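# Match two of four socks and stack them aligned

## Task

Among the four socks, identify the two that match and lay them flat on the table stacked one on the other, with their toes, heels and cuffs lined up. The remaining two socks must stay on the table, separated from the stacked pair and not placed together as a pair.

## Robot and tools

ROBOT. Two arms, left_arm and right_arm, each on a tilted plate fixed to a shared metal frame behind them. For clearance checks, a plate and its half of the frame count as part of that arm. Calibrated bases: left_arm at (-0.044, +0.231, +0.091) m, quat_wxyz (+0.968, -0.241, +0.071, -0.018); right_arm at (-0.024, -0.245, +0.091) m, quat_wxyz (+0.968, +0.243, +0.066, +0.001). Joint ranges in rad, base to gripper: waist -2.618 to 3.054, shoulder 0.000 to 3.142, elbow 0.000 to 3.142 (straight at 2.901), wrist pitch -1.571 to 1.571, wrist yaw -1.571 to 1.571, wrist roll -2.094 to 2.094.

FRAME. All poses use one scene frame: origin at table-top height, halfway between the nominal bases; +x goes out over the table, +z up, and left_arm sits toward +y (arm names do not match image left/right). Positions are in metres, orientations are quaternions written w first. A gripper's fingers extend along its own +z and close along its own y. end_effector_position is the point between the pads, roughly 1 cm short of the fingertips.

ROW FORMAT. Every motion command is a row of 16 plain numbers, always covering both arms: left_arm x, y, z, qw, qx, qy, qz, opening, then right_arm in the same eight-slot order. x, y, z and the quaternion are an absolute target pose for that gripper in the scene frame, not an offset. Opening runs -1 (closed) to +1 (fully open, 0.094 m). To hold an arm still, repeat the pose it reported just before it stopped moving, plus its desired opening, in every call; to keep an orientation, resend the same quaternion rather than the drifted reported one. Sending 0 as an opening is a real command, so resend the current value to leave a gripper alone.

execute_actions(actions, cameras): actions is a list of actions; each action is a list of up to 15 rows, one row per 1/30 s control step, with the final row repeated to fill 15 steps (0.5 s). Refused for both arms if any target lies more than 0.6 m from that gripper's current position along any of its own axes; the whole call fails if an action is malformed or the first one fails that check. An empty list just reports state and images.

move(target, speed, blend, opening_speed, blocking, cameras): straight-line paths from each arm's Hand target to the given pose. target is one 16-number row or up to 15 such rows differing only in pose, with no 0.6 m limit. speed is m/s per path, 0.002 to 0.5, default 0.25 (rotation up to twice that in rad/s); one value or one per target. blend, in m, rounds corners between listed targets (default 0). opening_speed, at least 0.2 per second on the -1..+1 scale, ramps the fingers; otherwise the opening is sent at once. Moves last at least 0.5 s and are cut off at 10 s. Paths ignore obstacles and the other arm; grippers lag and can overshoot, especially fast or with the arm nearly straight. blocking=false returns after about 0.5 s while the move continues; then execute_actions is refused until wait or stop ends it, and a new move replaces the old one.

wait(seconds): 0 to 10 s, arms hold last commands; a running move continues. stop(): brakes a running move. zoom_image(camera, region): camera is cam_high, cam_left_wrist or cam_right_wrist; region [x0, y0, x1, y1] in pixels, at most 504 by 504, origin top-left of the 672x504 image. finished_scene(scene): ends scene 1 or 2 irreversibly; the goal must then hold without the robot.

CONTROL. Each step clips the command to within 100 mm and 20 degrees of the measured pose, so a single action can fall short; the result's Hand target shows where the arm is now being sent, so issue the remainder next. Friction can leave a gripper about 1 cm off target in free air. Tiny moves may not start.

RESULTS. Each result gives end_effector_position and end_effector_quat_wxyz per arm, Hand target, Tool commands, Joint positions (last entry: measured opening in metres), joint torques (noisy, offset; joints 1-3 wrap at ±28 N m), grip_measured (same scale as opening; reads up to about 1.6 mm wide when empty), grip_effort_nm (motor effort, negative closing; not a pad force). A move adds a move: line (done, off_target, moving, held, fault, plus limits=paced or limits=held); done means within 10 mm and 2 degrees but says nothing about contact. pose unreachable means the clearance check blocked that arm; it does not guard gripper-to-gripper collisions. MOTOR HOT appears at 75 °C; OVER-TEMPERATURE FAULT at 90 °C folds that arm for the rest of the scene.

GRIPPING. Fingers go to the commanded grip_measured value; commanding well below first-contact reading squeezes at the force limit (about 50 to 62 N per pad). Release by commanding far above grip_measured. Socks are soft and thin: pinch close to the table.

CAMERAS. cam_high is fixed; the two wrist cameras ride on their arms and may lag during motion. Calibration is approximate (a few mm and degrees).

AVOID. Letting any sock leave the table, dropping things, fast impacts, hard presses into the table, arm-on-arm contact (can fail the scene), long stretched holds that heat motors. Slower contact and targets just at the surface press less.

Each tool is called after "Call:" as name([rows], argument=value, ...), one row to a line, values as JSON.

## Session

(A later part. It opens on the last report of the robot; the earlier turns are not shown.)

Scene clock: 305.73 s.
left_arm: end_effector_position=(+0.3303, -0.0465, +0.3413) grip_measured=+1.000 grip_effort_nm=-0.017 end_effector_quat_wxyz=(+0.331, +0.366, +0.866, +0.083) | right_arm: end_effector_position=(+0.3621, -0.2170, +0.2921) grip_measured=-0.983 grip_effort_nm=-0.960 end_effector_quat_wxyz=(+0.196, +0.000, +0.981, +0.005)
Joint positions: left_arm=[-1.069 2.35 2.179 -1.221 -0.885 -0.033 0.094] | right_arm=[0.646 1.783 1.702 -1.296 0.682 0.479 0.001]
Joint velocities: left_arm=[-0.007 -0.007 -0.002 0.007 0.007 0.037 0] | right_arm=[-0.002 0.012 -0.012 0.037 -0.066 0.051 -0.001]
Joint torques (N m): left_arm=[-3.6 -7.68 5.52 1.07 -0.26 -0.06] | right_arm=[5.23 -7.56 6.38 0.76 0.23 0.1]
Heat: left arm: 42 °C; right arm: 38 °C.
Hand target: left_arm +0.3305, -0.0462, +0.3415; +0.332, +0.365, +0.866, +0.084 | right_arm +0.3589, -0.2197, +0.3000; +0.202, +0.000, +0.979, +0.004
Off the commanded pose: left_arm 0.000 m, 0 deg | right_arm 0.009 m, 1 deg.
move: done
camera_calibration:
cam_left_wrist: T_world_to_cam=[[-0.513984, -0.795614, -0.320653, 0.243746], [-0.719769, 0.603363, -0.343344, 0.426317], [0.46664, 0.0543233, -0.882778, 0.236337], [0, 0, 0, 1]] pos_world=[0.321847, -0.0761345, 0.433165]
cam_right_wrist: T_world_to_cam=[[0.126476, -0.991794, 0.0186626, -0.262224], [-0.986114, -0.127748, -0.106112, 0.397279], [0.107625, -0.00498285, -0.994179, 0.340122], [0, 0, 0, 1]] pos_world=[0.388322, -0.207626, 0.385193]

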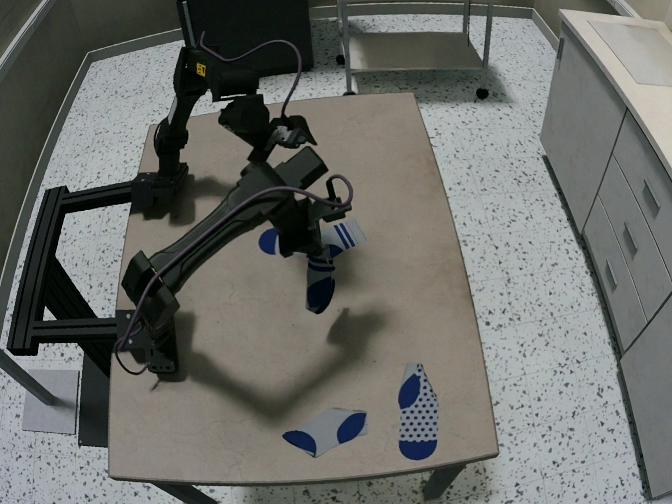

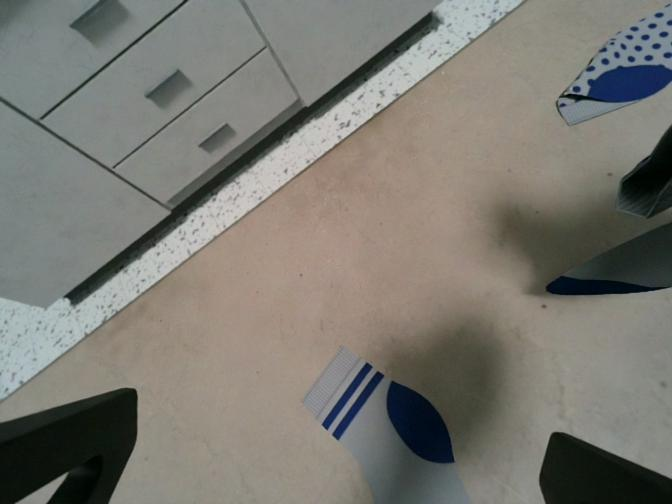

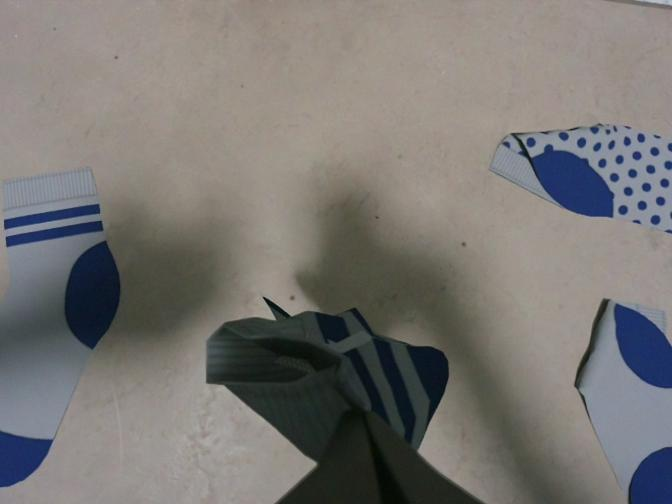

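Call:
move(target=[0.3305, -0.0462, 0.3415, 0.332, 0.365, 0.866, 0.084, 1, 0.3, -0.23, 0.3, 0.185, -0.375, 0.9055, -0.0766, -1], speed=0.15)

Scene clock: 318.53 s.
left_arm: end_effector_position=(+0.3303, -0.0465, +0.3413) grip_measured=+1.000 grip_effort_nm=-0.007 end_effector_quat_wxyz=(+0.331, +0.366, +0.866, +0.083) | right_arm: end_effector_position=(+0.3079, -0.2269, +0.2989) grip_measured=-0.983 grip_effort_nm=-0.955 end_effector_quat_wxyz=(+0.188, -0.362, +0.911, -0.069)
Joint positions: left_arm=[-1.069 2.35 2.179 -1.221 -0.885 -0.033 0.094] | right_arm=[0.743 1.618 1.528 -1.358 0.702 -0.16 0.001]
Joint velocities: left_arm=[-0.007 -0.012 0.002 0.007 -0.022 0.051 0] | right_arm=[0.012 -0.017 -0.012 -0.022 -0.051 -0.022 -0.001]
Joint torques (N m): left_arm=[-3.69 -7.8 5.41 1.06 -0.3 -0.03] | right_arm=[4.55 -6.04 4.34 0.79 0.23 -0.05]
Heat: left arm: 42 °C; right arm: 36 °C.
Hand target: left_arm +0.3305, -0.0462, +0.3415; +0.332, +0.365, +0.866, +0.084 | right_arm +0.3004, -0.2297, +0.2998; +0.186, -0.375, +0.905, -0.075
Off the commanded pose: left_arm 0.000 m, 0 deg | right_arm 0.009 m, 2 deg.
move: done
camera_calibration:
cam_left_wrist: T_world_to_cam=[[-0.513984, -0.795614, -0.320653, 0.243746], [-0.719769, 0.603363, -0.343344, 0.426317], [0.46664, 0.0543233, -0.882778, 0.236337], [0, 0, 0, 1]] pos_world=[0.321847, -0.0761345, 0.433165]
cam_right_wrist: T_world_to_cam=[[0.720353, -0.635934, 0.276911, -0.444632], [-0.664984, -0.746706, 0.0150521, 0.0678319], [0.197199, -0.194984, -0.960778, 0.272018], [0, 0, 0, 1]] pos_world=[0.311758, -0.179067, 0.383451]

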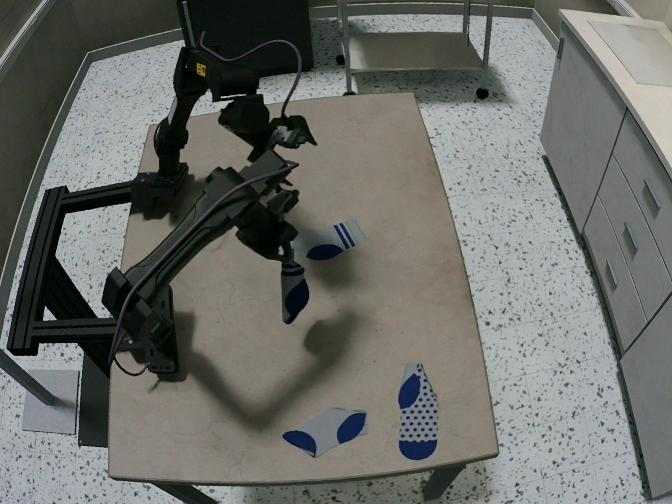

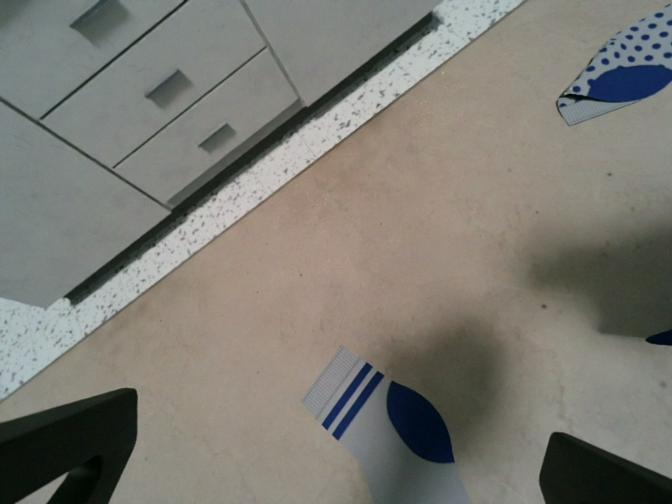

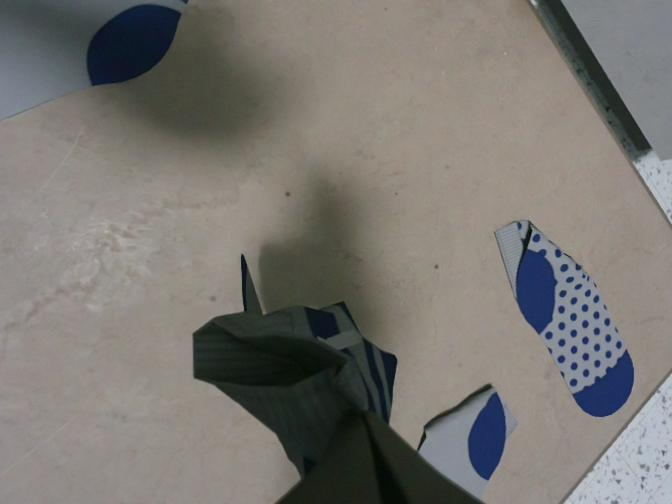

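Call:
zoom_image(camera="cam_high", region=[230, 220, 350, 340])

Call:
zoom_image(camera="cam_right_wrist", region=[170, 230, 430, 490])

Scaled by 4.200.

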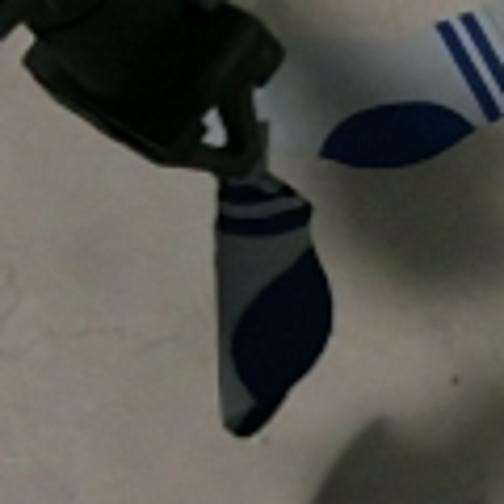

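Scaled by 1.938.

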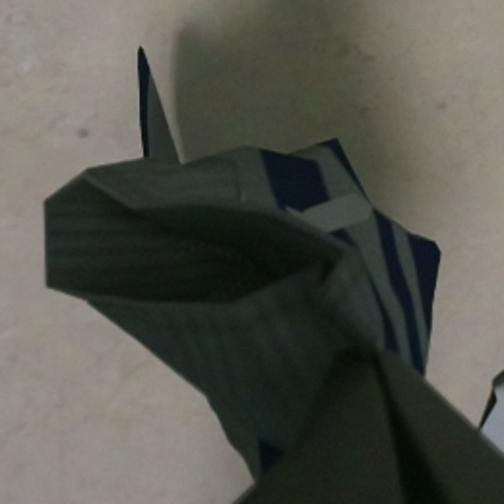

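Call:
move([
  [0.3305, -0.0462, 0.3415, 0.332, 0.365, 0.866, 0.084, 1, 0.33, -0.16, 0.28, 0.185, -0.375, 0.9055, -0.0766, -1],
  [0.3305, -0.0462, 0.3415, 0.332, 0.365, 0.866, 0.084, 1, 0.33, -0.25, 0.21, 0.12, -0.38, 0.915, -0.05, -1],
  [0.3305, -0.0462, 0.3415, 0.332, 0.365, 0.866, 0.084, 1, 0.33, -0.33, 0.11, 0, -0.383, 0.924, 0, -1],
  [0.3305, -0.0462, 0.3415, 0.332, 0.365, 0.866, 0.084, 1, 0.33, -0.36, 0.02, 0, -0.383, 0.924, 0, -1],
], speed=0.12, blend=0.03)

Scene clock: 326.80 s.
left_arm: end_effector_position=(+0.3303, -0.0465, +0.3413) grip_measured=+1.000 grip_effort_nm=-0.012 end_effector_quat_wxyz=(+0.331, +0.366, +0.866, +0.083) | right_arm: end_effector_position=(+0.3119, -0.1906, +0.2750) grip_measured=-0.983 grip_effort_nm=-0.950 end_effector_quat_wxyz=(+0.160, -0.391, +0.903, -0.081)
Joint positions: left_arm=[-1.069 2.35 2.179 -1.221 -0.885 -0.033 0.094] | right_arm=[0.774 1.746 1.528 -1.324 0.704 -0.142 0.001]
Joint velocities: left_arm=[-0.002 0.002 0.002 -0.022 0.007 -0.022 0] | right_arm=[-0.027 -0.017 -0.002 0.007 0.022 0.066 0]
Joint torques (N m): left_arm=[-3.62 -7.83 5.39 1.06 -0.25 -0.01] | right_arm=[3.66 -6.56 5.81 0.85 0.17 0.01]
Heat: left arm: 42 °C; right arm: 35 °C.
Hand target: left_arm +0.3305, -0.0462, +0.3415; +0.332, +0.365, +0.866, +0.084 | right_arm +0.3116, -0.1931, +0.2777; +0.163, -0.389, +0.903, -0.080
Off the commanded pose: left_arm 0.000 m, 0 deg | right_arm 0.307 m, 21 deg.
move: held (right_arm; a check stopped the path); path passed 0 of 4 targets; limits=held
pose unreachable (right arm): on one or more control steps of this call, first in action 0 (counted from 0), this arm could not follow its commanded pose, so it was not sent that pose on those steps. It may still have moved: this result reports where it is.
cause: moving toward the commanded pose would bring a part of the arm too close to another arm (this arm's wrist (the part past joint 4) and the left arm's wrist camera, where that arm would come to rest).
camera_calibration:
cam_left_wrist: T_world_to_cam=[[-0.513984, -0.795614, -0.320653, 0.243746], [-0.719769, 0.603363, -0.343344, 0.426317], [0.46664, 0.0543233, -0.882778, 0.236337], [0, 0, 0, 1]] pos_world=[0.321847, -0.0761345, 0.433165]
cam_right_wrist: T_world_to_cam=[[0.762798, -0.584027, 0.27758, -0.421333], [-0.624786, -0.77631, 0.0835792, 0.0609272], [0.166676, -0.237183, -0.95706, 0.255804], [0, 0, 0, 1]] pos_world=[0.316822, -0.138099, 0.356681]

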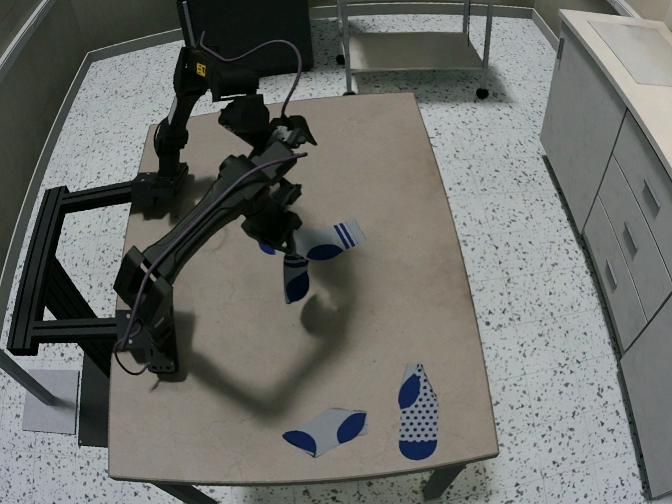

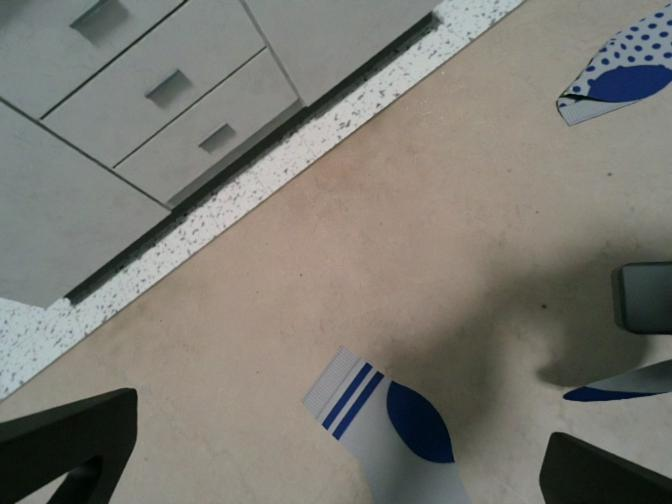

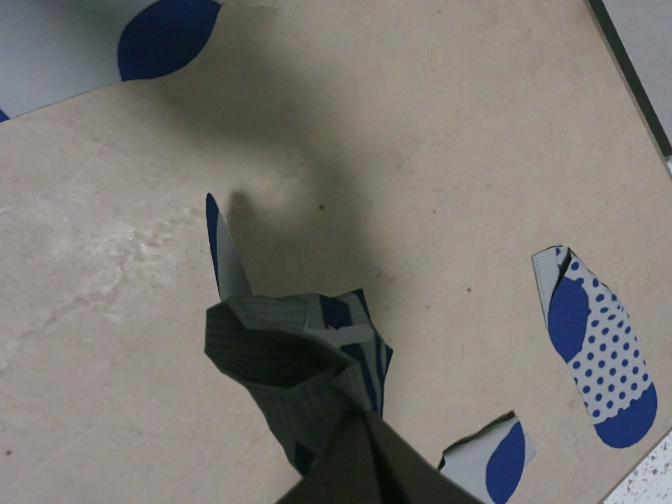

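Call:
move(target=[0.3, 0.28, 0.28, 0.13, 0, 0.9915, 0, 0, 0.312, -0.193, 0.278, 0.163, -0.389, 0.903, -0.08, -1], cameras=["cam_high"])

Call:
move([
  [0.3, 0.28, 0.28, 0.13, 0, 0.9915, 0, 0, 0.33, -0.17, 0.28, 0.185, -0.375, 0.9055, -0.0766, -1],
  [0.3, 0.28, 0.28, 0.13, 0, 0.9915, 0, 0, 0.33, -0.25, 0.21, 0.12, -0.38, 0.915, -0.05, -1],
  [0.3, 0.28, 0.28, 0.13, 0, 0.9915, 0, 0, 0.33, -0.33, 0.11, 0, -0.383, 0.924, 0, -1],
  [0.3, 0.28, 0.28, 0.13, 0, 0.9915, 0, 0, 0.33, -0.36, 0.02, 0, -0.383, 0.924, 0, -1],
], speed=0.12, blend=0.03)

Scene clock: 333.80 s.
left_arm: end_effector_position=(+0.3065, +0.2763, +0.2790) grip_measured=+0.002 grip_effort_nm=-0.125 end_effector_quat_wxyz=(+0.125, -0.004, +0.992, -0.005) | right_arm: end_effector_position=(+0.3119, -0.1906, +0.2750) grip_measured=-0.983 grip_effort_nm=-0.950 end_effector_quat_wxyz=(+0.160, -0.391, +0.903, -0.081)
Joint positions: left_arm=[-0.47 1.61 1.642 -1.447 -0.603 -0.402 0.047] | right_arm=[0.774 1.746 1.528 -1.324 0.704 -0.142 0.001]
Joint velocities: left_arm=[0.002 -0.007 0.002 -0.007 0.037 -0.066 -0.001] | right_arm=[-0.007 0.012 0.007 0.022 0.051 0.007 -0.002]
Joint torques (N m): left_arm=[-2.81 -5.08 5.26 0.54 -0.01 0.1] | right_arm=[3.59 -6.3 6 0.82 0.15 -0.01]
Heat: left arm: 42 °C; right arm: 35 °C.
Hand target: left_arm +0.3027, +0.2795, +0.2829; +0.127, -0.001, +0.992, -0.007 | right_arm +0.3120, -0.1931, +0.2780; +0.163, -0.389, +0.903, -0.080
Off the commanded pose: left_arm 0.008 m, 1 deg | right_arm 0.004 m, 0 deg.
move: done
Images, in order (width x height): cam_high 672x504.

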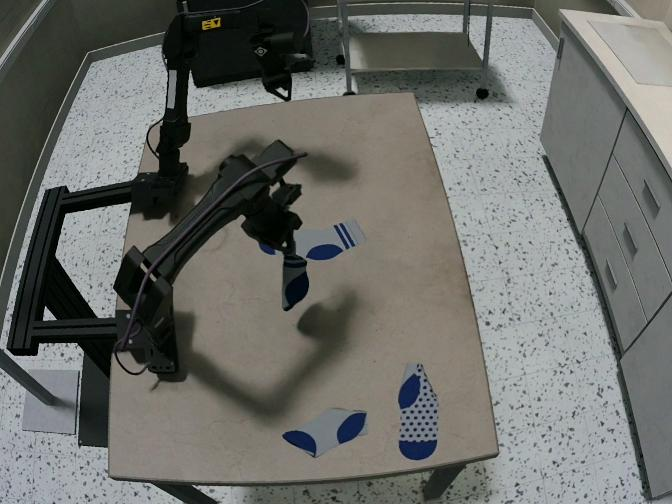

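Scene clock: 337.57 s.
left_arm: end_effector_position=(+0.3022, +0.2761, +0.2742) grip_measured=+0.002 grip_effort_nm=-0.120 end_effector_quat_wxyz=(+0.119, +0.001, +0.993, -0.001) | right_arm: end_effector_position=(+0.3352, -0.3704, +0.0258) grip_measured=-0.983 grip_effort_nm=-0.950 end_effector_quat_wxyz=(-0.005, -0.376, +0.926, -0.018)
Joint positions: left_arm=[-0.47 1.605 1.619 -1.447 -0.604 -0.402 0.047] | right_arm=[-0.124 1.855 1.193 -0.688 0.502 -0.948 0.001]
Joint velocities: left_arm=[-0.017 -0.012 0.002 0.007 -0.022 -0.022 -0.001] | right_arm=[-0.012 -0.012 -0.017 0.051 -0.037 -0.007 0.001]
Joint torques (N m): left_arm=[-3.06 -5.89 4.62 0.63 -0.14 0.02] | right_arm=[4.1 -8.06 3.58 0.59 -0.09 -0.07]
Heat: left arm: 42 °C; right arm: 35 °C.
Hand target: left_arm +0.3001, +0.2801, +0.2800; +0.130, +0.000, +0.992, +0.000 | right_arm +0.3314, -0.3635, +0.0179; -0.009, -0.384, +0.923, -0.009
Off the commanded pose: left_arm 0.007 m, 1 deg | right_arm 0.013 m, 2 deg.
move: off_target (right_arm); blend cut to 0.0146 m at target 1
camera_calibration:
cam_left_wrist: T_world_to_cam=[[0.113793, -0.993012, 0.0312842, 0.232669], [-0.993389, -0.113244, 0.0188048, 0.369659], [-0.0151306, -0.0332173, -0.999334, 0.374446], [0, 0, 0, 1]] pos_world=[0.346405, 0.285342, 0.359966]
cam_right_wrist: T_world_to_cam=[[0.782077, -0.623156, 0.00566011, -0.488913], [-0.594503, -0.743332, 0.306632, -0.046996], [-0.186872, -0.243175, -0.951811, 0.0869241], [0, 0, 0, 1]] pos_world=[0.370672, -0.318465, 0.0999131]

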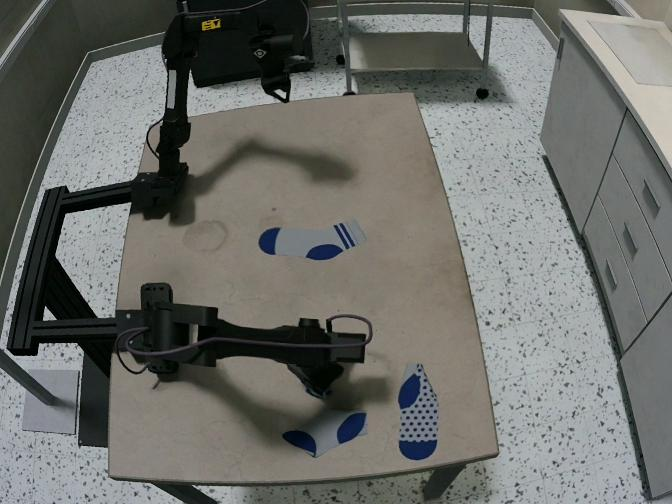

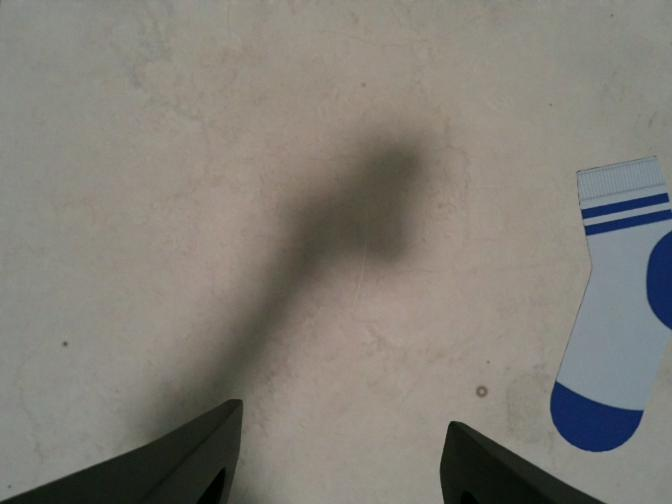

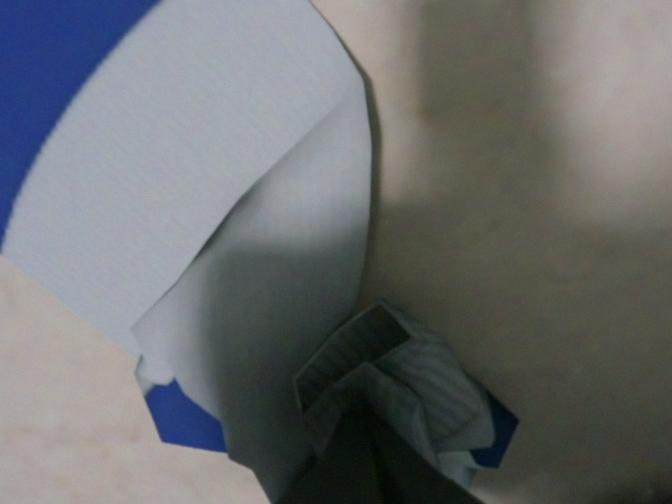

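Call:
move(target=[0.28, -0.04, 0.2, 0.0, 0, 1, 0, 0, 0.3314, -0.3635, 0.0179, 0, -0.383, 0.924, 0, -1])

Scene clock: 342.40 s.
left_arm: end_effector_position=(+0.2799, -0.0315, +0.1910) grip_measured=+0.002 grip_effort_nm=-0.120 end_effector_quat_wxyz=(+0.000, -0.007, +1.000, +0.004) | right_arm: end_effector_position=(+0.3367, -0.3686, +0.0247) grip_measured=-0.983 grip_effort_nm=-0.950 end_effector_quat_wxyz=(+0.003, -0.377, +0.926, -0.009)
Joint positions: left_arm=[-0.878 2.586 2.25 -1.553 -0.414 -0.997 0.047] | right_arm=[-0.131 1.855 1.193 -0.68 0.477 -0.96 0.001]
Joint velocities: left_arm=[0.002 -0.002 -0.022 -0.007 -0.095 0.022 0] | right_arm=[-0.007 0.002 0.002 -0.051 0.081 0.037 0]
Joint torques (N m): left_arm=[-5.67 -9.01 7.54 0.06 0 -0.09] | right_arm=[3.74 -8.85 3.21 0.57 -0.12 -0.08]
Heat: left arm: 41 °C; right arm: 35 °C.
Hand target: left_arm +0.2757, -0.0363, +0.1986; +0.004, -0.002, +1.000, +0.001 | right_arm +0.3314, -0.3637, +0.0179; +0.000, -0.383, +0.924, +0.000
Off the commanded pose: left_arm 0.012 m, 1 deg | right_arm 0.010 m, 1 deg.
joint sent to its limit (left arm) — joint 4 (wrist pitch), lower limit. The joint targets are off in position, not in orientation.
move: off_target (left_arm)
camera_calibration:
cam_left_wrist: T_world_to_cam=[[0.133559, -0.991019, -0.00657482, -0.0658109], [-0.958935, -0.130905, 0.251609, 0.259546], [-0.25021, -0.0273, -0.967807, 0.340647], [0, 0, 0, 1]] pos_world=[0.342911, -0.0219443, 0.263944]
cam_right_wrist: T_world_to_cam=[[0.783655, -0.62119, -0.00275249, -0.488514], [-0.594731, -0.751541, 0.28545, -0.046893], [-0.179387, -0.222057, -0.95839, 0.0919113], [0, 0, 0, 1]] pos_world=[0.371425, -0.318292, 0.100128]

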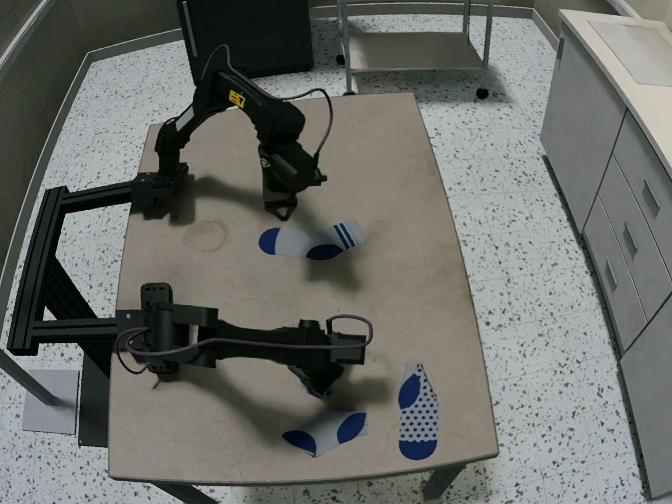

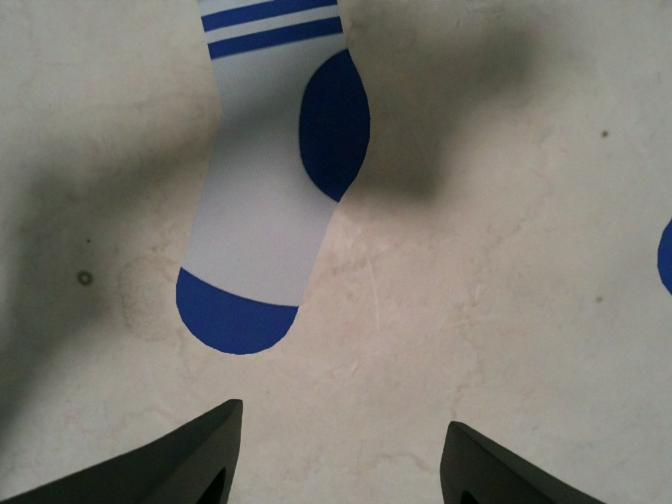

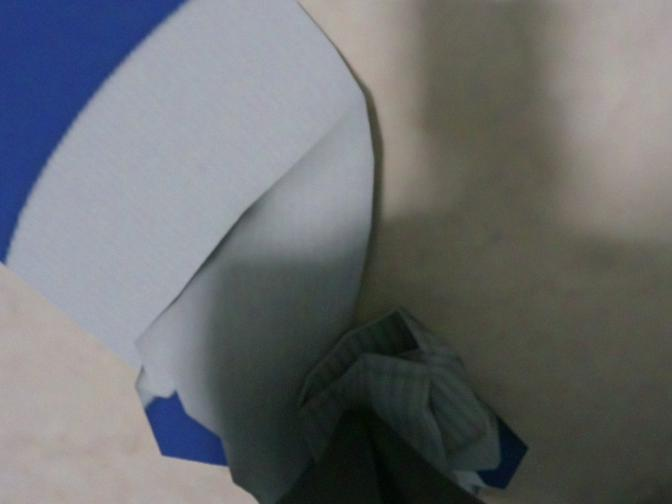

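Call:
move([
  [0.3, 0.28, 0.28, 0.13, 0, 0.9915, 0, 0, 0.33, -0.34, 0.2, 0.1, -0.38, 0.92, -0.04, -1],
  [0.3, 0.28, 0.28, 0.13, 0, 0.9915, 0, 0, 0.30, -0.25, 0.3, 0.185, -0.375, 0.9055, -0.0766, -1],
  [0.3, 0.28, 0.28, 0.13, 0, 0.9915, 0, 0, 0.25, -0.20, 0.29, 0.077, -0.905, 0.375, -0.185, -1],
], speed=0.15)

Scene clock: 362.80 s.
left_arm: end_effector_position=(+0.3028, +0.2717, +0.2743) grip_measured=+0.002 grip_effort_nm=-0.125 end_effector_quat_wxyz=(+0.118, +0.007, +0.993, -0.004) | right_arm: end_effector_position=(+0.2554, -0.1959, +0.2986) grip_measured=-0.983 grip_effort_nm=-0.955 end_effector_quat_wxyz=(-0.109, +0.893, -0.397, +0.184)
Joint positions: left_arm=[-0.477 1.613 1.622 -1.446 -0.597 -0.398 0.047] | right_arm=[0.934 1.55 1.379 -1.379 0.703 -1.488 0.001]
Joint velocities: left_arm=[0.002 -0.017 -0.002 0.022 0.051 -0.007 0] | right_arm=[-0.007 0.002 0.002 0.037 0.022 0.007 0.001]
Joint torques (N m): left_arm=[-2.58 -5.07 6.2 0.66 -0.1 0.04] | right_arm=[3.78 -2.4 4.42 0.74 0.22 -0.1]
Heat: left arm: 40 °C; right arm: 35 °C.
Hand target: left_arm +0.3043, +0.2763, +0.2810; +0.130, +0.001, +0.992, -0.006 | right_arm +0.2486, -0.1962, +0.2927; -0.091, +0.903, -0.378, +0.184
Off the commanded pose: left_arm 0.010 m, 2 deg | right_arm 0.011 m, 5 deg.
move: off_target (right_arm)
camera_calibration:
cam_left_wrist: T_world_to_cam=[[0.10145, -0.994185, 0.0361078, 0.230954], [-0.994694, -0.100745, 0.0208552, 0.366208], [-0.0170962, -0.0380319, -0.99913, 0.376258], [0, 0, 0, 1]] pos_world=[0.347267, 0.280814, 0.359954]
cam_right_wrist: T_world_to_cam=[[0.594244, 0.750747, 0.288537, -0.0866389], [0.554667, -0.642324, 0.528928, -0.38845], [0.582425, -0.15427, -0.798111, 0.149053], [0, 0, 0, 1]] pos_world=[0.180132, -0.161472, 0.349422]

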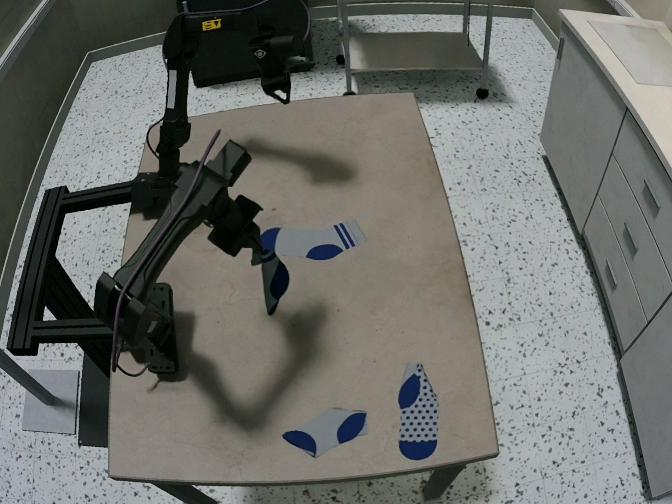

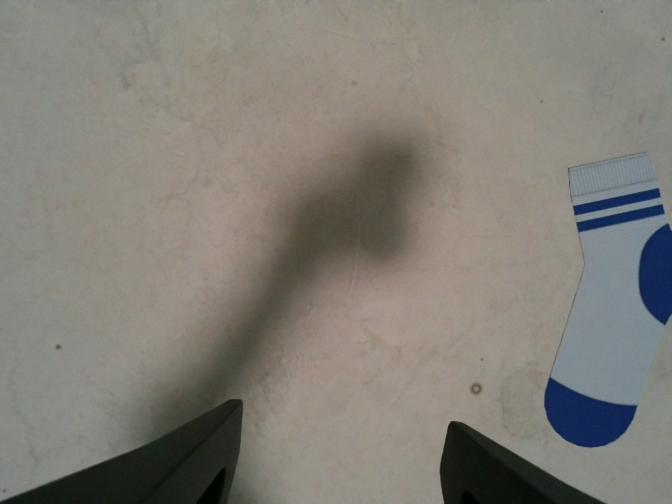

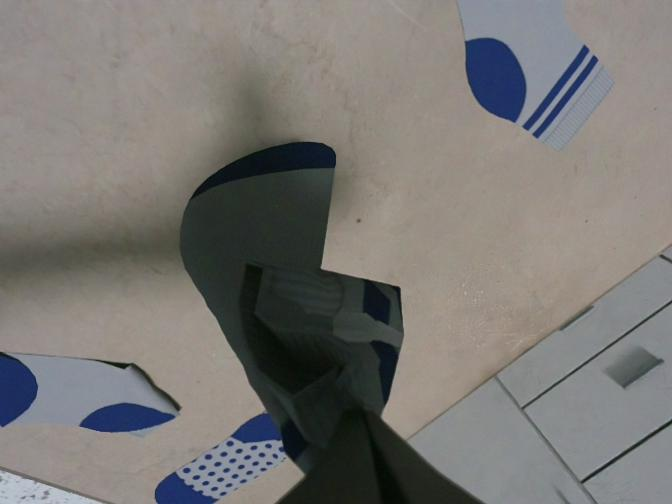

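Call:
move([
  [0.3, 0.28, 0.28, 0.13, 0, 0.9915, 0, 0, 0.34, -0.20, 0.22, 0.077, -0.905, 0.375, -0.185, -1],
  [0.3, 0.28, 0.28, 0.13, 0, 0.9915, 0, 0, 0.44, -0.20, 0.13, 0.05, -0.916, 0.38, -0.12, -1],
  [0.3, 0.28, 0.28, 0.13, 0, 0.9915, 0, 0, 0.50, -0.20, 0.05, 0.05, -0.916, 0.38, -0.12, -1],
  [0.3, 0.28, 0.28, 0.13, 0, 0.9915, 0, 0, 0.56, -0.20, 0.02, 0.05, -0.916, 0.38, -0.12, -1],
], speed=0.1, blend=0.02)

Scene clock: 373.83 s.
left_arm: end_effector_position=(+0.3028, +0.2741, +0.2762) grip_measured=+0.002 grip_effort_nm=-0.129 end_effector_quat_wxyz=(+0.122, +0.004, +0.993, -0.002) | right_arm: end_effector_position=(+0.5652, -0.2083, +0.0299) grip_measured=-0.983 grip_effort_nm=-0.950 end_effector_quat_wxyz=(-0.018, +0.872, -0.475, +0.119)
Joint positions: left_arm=[-0.477 1.606 1.622 -1.446 -0.604 -0.398 0.047] | right_arm=[0.21 2.852 2.682 -1.116 0.621 -2.076 0.001]
Joint velocities: left_arm=[0.002 0.002 -0.017 0.007 -0.125 0.125 -0.001] | right_arm=[0.007 -0.022 -0.007 -0.037 -0.051 0.007 0]
Joint torques (N m): left_arm=[-2.73 -5.67 4.27 0.65 -0.14 -0.02] | right_arm=[7.73 -12.51 7.86 0.52 -0.02 -0.06]
Heat: left arm: 40 °C; right arm: 35 °C.
Hand target: left_arm +0.3003, +0.2798, +0.2799; +0.130, +0.000, +0.992, +0.000 | right_arm +0.5595, -0.2017, +0.0196; -0.013, +0.879, -0.464, +0.106
Off the commanded pose: left_arm 0.008 m, 1 deg | right_arm 0.014 m, 13 deg.
joint sent to its limit (right arm) — joint 6 (wrist roll), lower limit. The joint targets are off in orientation, not in position.
move: off_target (right_arm)
camera_calibration:
cam_left_wrist: T_world_to_cam=[[0.106024, -0.993766, 0.0344735, 0.232216], [-0.994324, -0.105646, 0.0126088, 0.369955], [-0.00888815, -0.0356147, -0.999326, 0.375072], [0, 0, 0, 1]] pos_world=[0.346568, 0.283211, 0.362149]
cam_right_wrist: T_world_to_cam=[[0.755779, 0.647309, 0.0989409, -0.291059], [0.536404, -0.698656, 0.473445, -0.425905], [0.375591, -0.304748, -0.875249, -0.159842], [0, 0, 0, 1]] pos_world=[0.508469, -0.157868, 0.0905389]

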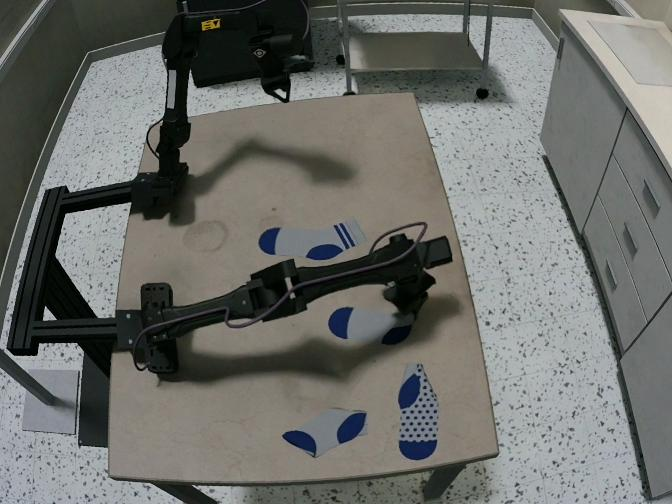

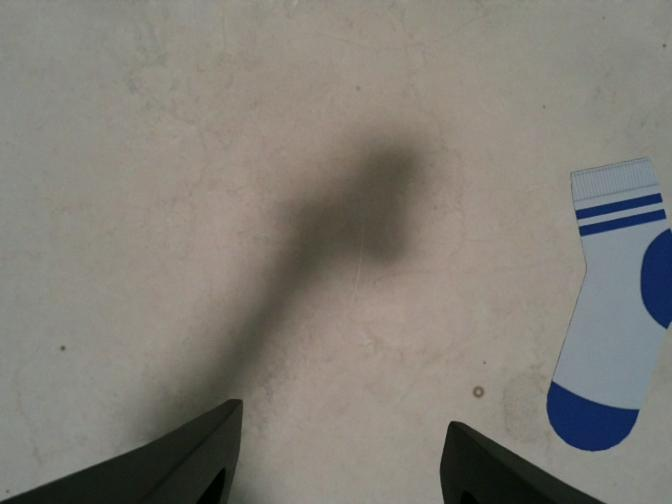

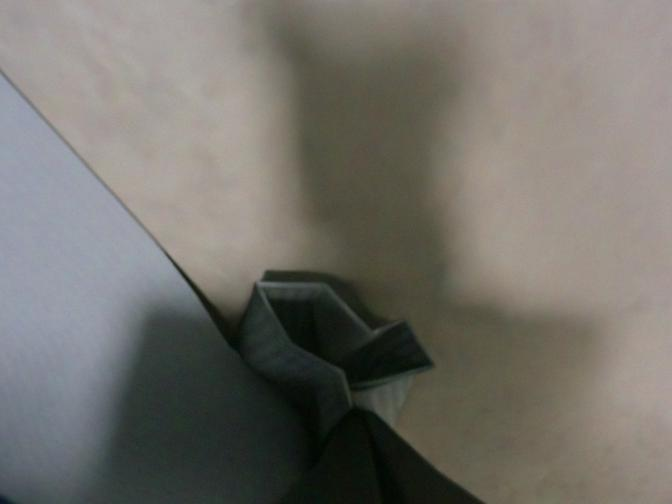

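Call:
move(target=[0.3, 0.28, 0.28, 0.13, 0, 0.9915, 0, 0, 0.56, -0.20, 0.02, -0.018, 0.872, -0.475, 0.119, 0.2], opening_speed=1, cameras=[])

Call:
move([
  [0.3, 0.28, 0.28, 0.13, 0, 0.9915, 0, 0, 0.56, -0.20, 0.1, -0.018, 0.872, -0.475, 0.119, 0.2],
  [0.3, 0.28, 0.28, 0.13, 0, 0.9915, 0, 0, 0.40, -0.23, 0.24, 0.13, 0, 0.99, 0, 0.2],
])

Scene clock: 379.03 s.
left_arm: end_effector_position=(+0.3028, +0.2741, +0.2762) grip_measured=+0.002 grip_effort_nm=-0.125 end_effector_quat_wxyz=(+0.122, +0.004, +0.993, -0.002) | right_arm: end_effector_position=(+0.5739, -0.2026, +0.0295) grip_measured=+0.198 grip_effort_nm=0.110 end_effector_quat_wxyz=(-0.031, +0.863, -0.484, +0.138)
Joint positions: left_arm=[-0.477 1.606 1.622 -1.446 -0.604 -0.398 0.047] | right_arm=[0.216 2.825 2.606 -1.015 0.624 -2.075 0.056]
Joint velocities: left_arm=[-0.017 -0.002 -0.007 0.037 0.11 -0.081 0] | right_arm=[-0.007 0.007 -0.007 -0.022 -0.095 0.037 0]
Joint torques (N m): left_arm=[-2.78 -5.89 4.25 0.65 -0.19 -0.03] | right_arm=[7.65 -15.57 3.41 0.58 0.04 0.09]
Heat: left arm: 40 °C; right arm: 36 °C.
Hand target: left_arm +0.3002, +0.2799, +0.2799; +0.130, +0.000, +0.992, +0.000 | right_arm +0.5608, -0.2001, +0.0203; -0.018, +0.872, -0.475, +0.119
Off the commanded pose: left_arm 0.008 m, 1 deg | right_arm 0.017 m, 3 deg.
move: off_target (right_arm)
No camera images: "cameras" was empty.

Scene clock: 384.60 s.
left_arm: end_effector_position=(+0.3029, +0.2741, +0.2762) grip_measured=+0.002 grip_effort_nm=-0.125 end_effector_quat_wxyz=(+0.122, +0.004, +0.993, -0.002) | right_arm: end_effector_position=(+0.4098, -0.2300, +0.2336) grip_measured=+0.198 grip_effort_nm=0.085 end_effector_quat_wxyz=(+0.132, +0.007, +0.991, +0.005)
Joint positions: left_arm=[-0.477 1.606 1.622 -1.446 -0.604 -0.398 0.047] | right_arm=[0.459 1.964 1.822 -1.248 0.599 0.354 0.056]
Joint velocities: left_arm=[0.002 -0.007 -0.007 0.022 -0.037 -0.037 0.001] | right_arm=[-0.002 -0.002 -0.022 -0.022 0.051 -0.081 -0.001]
Joint torques (N m): left_arm=[-2.77 -5.79 4.23 0.69 -0.15 -0.02] | right_arm=[6.6 -11.12 4.34 0.63 0.11 0.14]
Heat: left arm: 40 °C; right arm: 38 °C.
Hand target: left_arm +0.3002, +0.2799, +0.2799; +0.130, +0.000, +0.992, +0.000 | right_arm +0.4006, -0.2297, +0.2393; +0.131, +0.000, +0.991, +0.002
Off the commanded pose: left_arm 0.008 m, 1 deg | right_arm 0.012 m, 1 deg.
move: off_target (right_arm)
camera_calibration:
cam_left_wrist: T_world_to_cam=[[0.106104, -0.993768, 0.0341519, 0.232341], [-0.994317, -0.105735, 0.0124229, 0.370061], [-0.00873437, -0.0352759, -0.999339, 0.374945], [0, 0, 0, 1]] pos_world=[0.346581, 0.283248, 0.362165]
cam_right_wrist: T_world_to_cam=[[0.114143, -0.993463, 0.00172563, -0.271485], [-0.993214, -0.114075, 0.0226641, 0.412413], [-0.0223191, -0.00430089, -0.999742, 0.331471], [0, 0, 0, 1]] pos_world=[0.448001, -0.221238, 0.322507]

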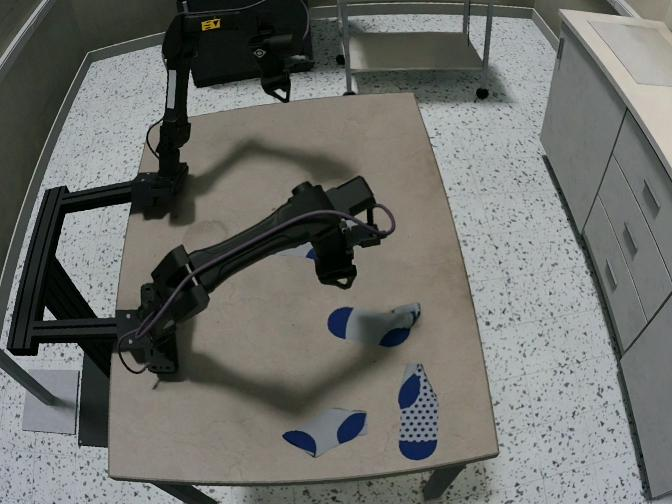

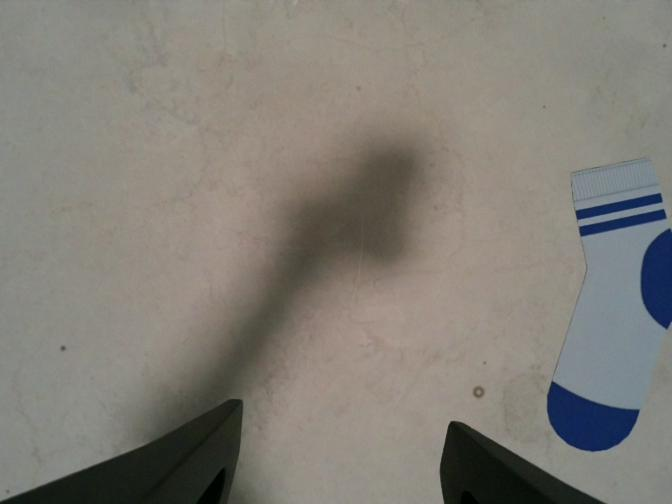

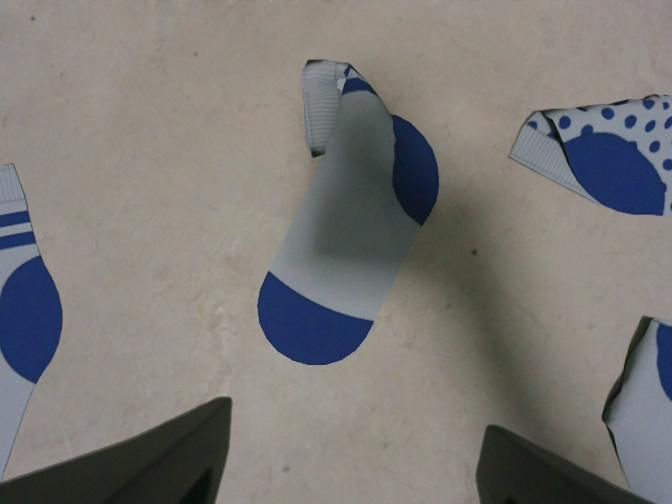

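Call:
move([
  [0.3, 0.28, 0.28, 0.13, 0, 0.9915, 0, 0, 0.50, -0.21, 0.12, 0.15, 0, 0.9887, 0, -0.2],
  [0.3, 0.28, 0.28, 0.13, 0, 0.9915, 0, 0, 0.53, -0.193, 0.05, 0.15, 0, 0.9887, 0, -0.2],
], cameras=["cam_right_wrist"])

Scene clock: 396.90 s.
left_arm: end_effector_position=(+0.3029, +0.2741, +0.2762) grip_measured=+0.002 grip_effort_nm=-0.129 end_effector_quat_wxyz=(+0.122, +0.004, +0.993, -0.002) | right_arm: end_effector_position=(+0.5227, -0.1982, +0.0481) grip_measured=-0.198 grip_effort_nm=-0.129 end_effector_quat_wxyz=(+0.138, +0.001, +0.990, -0.007)
Joint positions: left_arm=[-0.477 1.606 1.622 -1.446 -0.604 -0.398 0.047] | right_arm=[0.241 2.471 1.977 -0.747 0.566 0.078 0.038]
Joint velocities: left_arm=[-0.017 0.012 0.002 0.007 0.022 0.007 0] | right_arm=[-0.002 0.002 -0.007 -0.007 -0.037 -0.066 -0.001]
Joint torques (N m): left_arm=[-2.56 -5.85 4.22 0.6 -0.16 -0.03] | right_arm=[7.25 -12.37 7.61 1.04 -0.05 -0.1]
Heat: left arm: 40 °C; right arm: 37 °C.
Hand target: left_arm +0.3002, +0.2799, +0.2799; +0.130, +0.000, +0.992, +0.000 | right_arm +0.5304, -0.1933, +0.0503; +0.149, +0.000, +0.989, -0.002
Off the commanded pose: left_arm 0.008 m, 1 deg | right_arm 0.009 m, 2 deg.
move: done
camera_calibration:
cam_right_wrist: T_world_to_cam=[[0.124187, -0.991869, 0.0277933, -0.258569], [-0.992215, -0.123869, 0.012894, 0.530409], [-0.00934643, -0.0291782, -0.999531, 0.136918], [0, 0, 0, 1]] pos_world=[0.559671, -0.18677, 0.137201]
Images, in order (width x height): cam_right_wrist 672x504.

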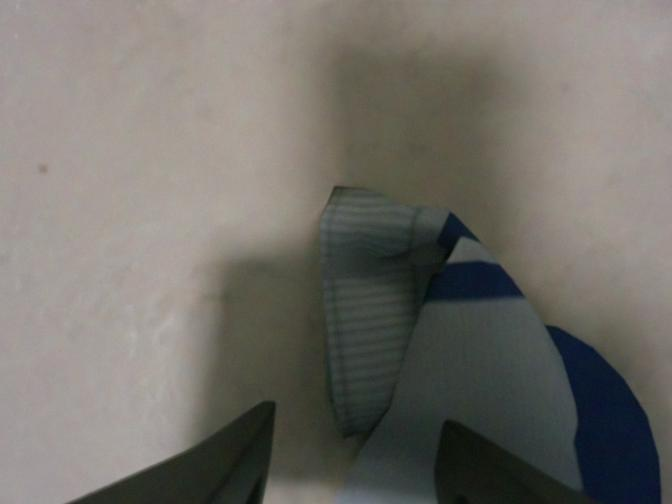

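Call:
move(target=[0.3, 0.28, 0.28, 0.13, 0, 0.9915, 0, 0, 0.530, -0.186, -0.010, 0.15, 0, 0.9887, 0, -0.3], speed=0.05, cameras=["cam_right_wrist"])

Call:
move(target=[0.3, 0.28, 0.28, 0.13, 0, 0.9915, 0, 0, 0.528, -0.186, -0.010, 0.15, 0, 0.9887, 0, -1], opening_speed=1, cameras=["cam_right_wrist"])

Scene clock: 403.40 s.
left_arm: end_effector_position=(+0.3029, +0.2741, +0.2762) grip_measured=+0.002 grip_effort_nm=-0.125 end_effector_quat_wxyz=(+0.122, +0.004, +0.993, -0.002) | right_arm: end_effector_position=(+0.5461, -0.1959, +0.0267) grip_measured=-0.298 grip_effort_nm=-0.134 end_effector_quat_wxyz=(+0.182, +0.017, +0.983, -0.001)
Joint positions: left_arm=[-0.477 1.606 1.622 -1.446 -0.604 -0.398 0.047] | right_arm=[0.214 2.51 1.944 -0.554 0.555 0.027 0.033]
Joint velocities: left_arm=[-0.002 -0.022 -0.007 0.022 0.007 -0.051 0] | right_arm=[0.012 0.002 -0.002 -0.022 -0.051 0.007 0]
Joint torques (N m): left_arm=[-2.58 -5.78 4.19 0.62 -0.13 -0.02] | right_arm=[5.76 -9.66 3.82 1.15 -0.16 -0.06]
Heat: left arm: 40 °C; right arm: 37 °C.
Hand target: left_arm +0.3002, +0.2799, +0.2799; +0.130, +0.000, +0.992, +0.000 | right_arm +0.5285, -0.1868, -0.0087; +0.149, +0.001, +0.989, +0.000
Off the commanded pose: left_arm 0.008 m, 1 deg | right_arm 0.041 m, 4 deg.
move: off_target (right_arm)
camera_calibration:
cam_right_wrist: T_world_to_cam=[[0.0924114, -0.995468, 0.0224199, -0.241873], [-0.992576, -0.0938843, -0.0773161, 0.562647], [0.0790706, -0.0151086, -0.996755, 0.0702551], [0, 0, 0, 1]] pos_world=[0.575266, -0.186892, 0.118951]
Images, in order (width x height): cam_right_wrist 672x504.

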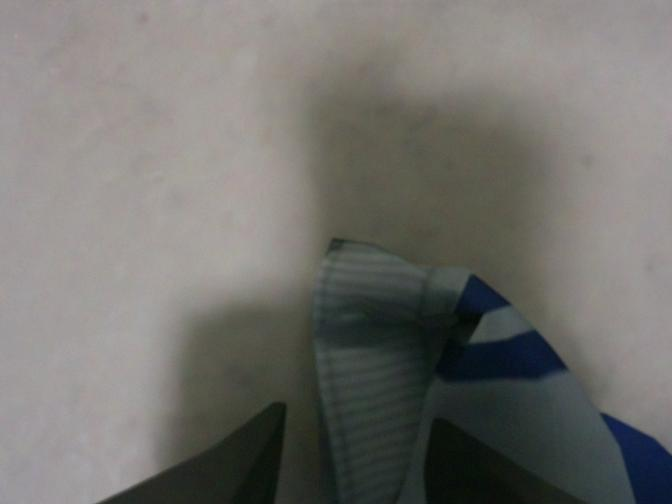

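Scene clock: 404.37 s.
left_arm: end_effector_position=(+0.3029, +0.2741, +0.2762) grip_measured=+0.002 grip_effort_nm=-0.120 end_effector_quat_wxyz=(+0.122, +0.004, +0.993, -0.002) | right_arm: end_effector_position=(+0.5500, -0.1980, +0.0260) grip_measured=-0.986 grip_effort_nm=-0.789 end_effector_quat_wxyz=(+0.190, +0.023, +0.981, -0.002)
Joint positions: left_arm=[-0.477 1.606 1.622 -1.446 -0.604 -0.398 0.047] | right_arm=[0.21 2.51 1.938 -0.526 0.557 0.025 0.001]
Joint velocities: left_arm=[0.002 -0.007 0.007 -0.022 -0.022 -0.007 0] | right_arm=[-0.017 -0.007 -0.017 -0.037 0.022 -0.037 -0.001]
Joint torques (N m): left_arm=[-2.71 -5.67 4.33 0.64 -0.16 0.01] | right_arm=[6.17 -10.17 3.34 0.98 -0.18 -0.07]
Heat: left arm: 40 °C; right arm: 37 °C.
Hand target: left_arm +0.3002, +0.2799, +0.2799; +0.130, +0.000, +0.992, +0.000 | right_arm +0.5272, -0.1867, -0.0087; +0.150, +0.000, +0.989, +0.000
Off the commanded pose: left_arm 0.008 m, 1 deg | right_arm 0.044 m, 5 deg.
move: off_target (right_arm)
camera_calibration:
cam_right_wrist: T_world_to_cam=[[0.0784529, -0.996638, 0.0236094, -0.236849], [-0.992315, -0.0803419, -0.0941091, 0.56924], [0.0956895, -0.0160448, -0.995282, 0.0598565], [0, 0, 0, 1]] pos_world=[0.577719, -0.189359, 0.118737]
Images, in order (width x height): cam_right_wrist 672x504.

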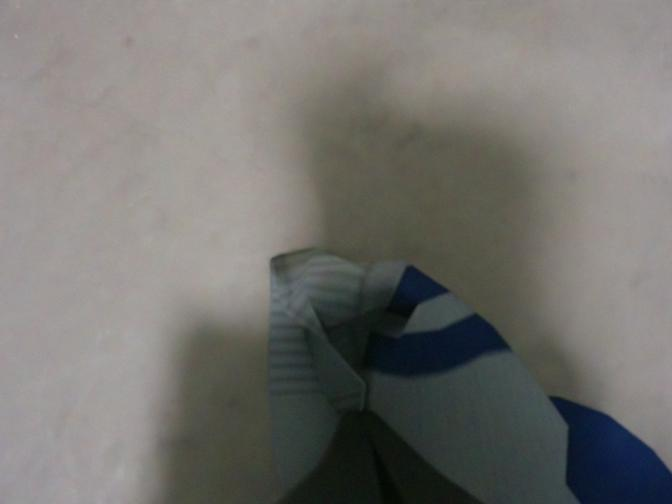

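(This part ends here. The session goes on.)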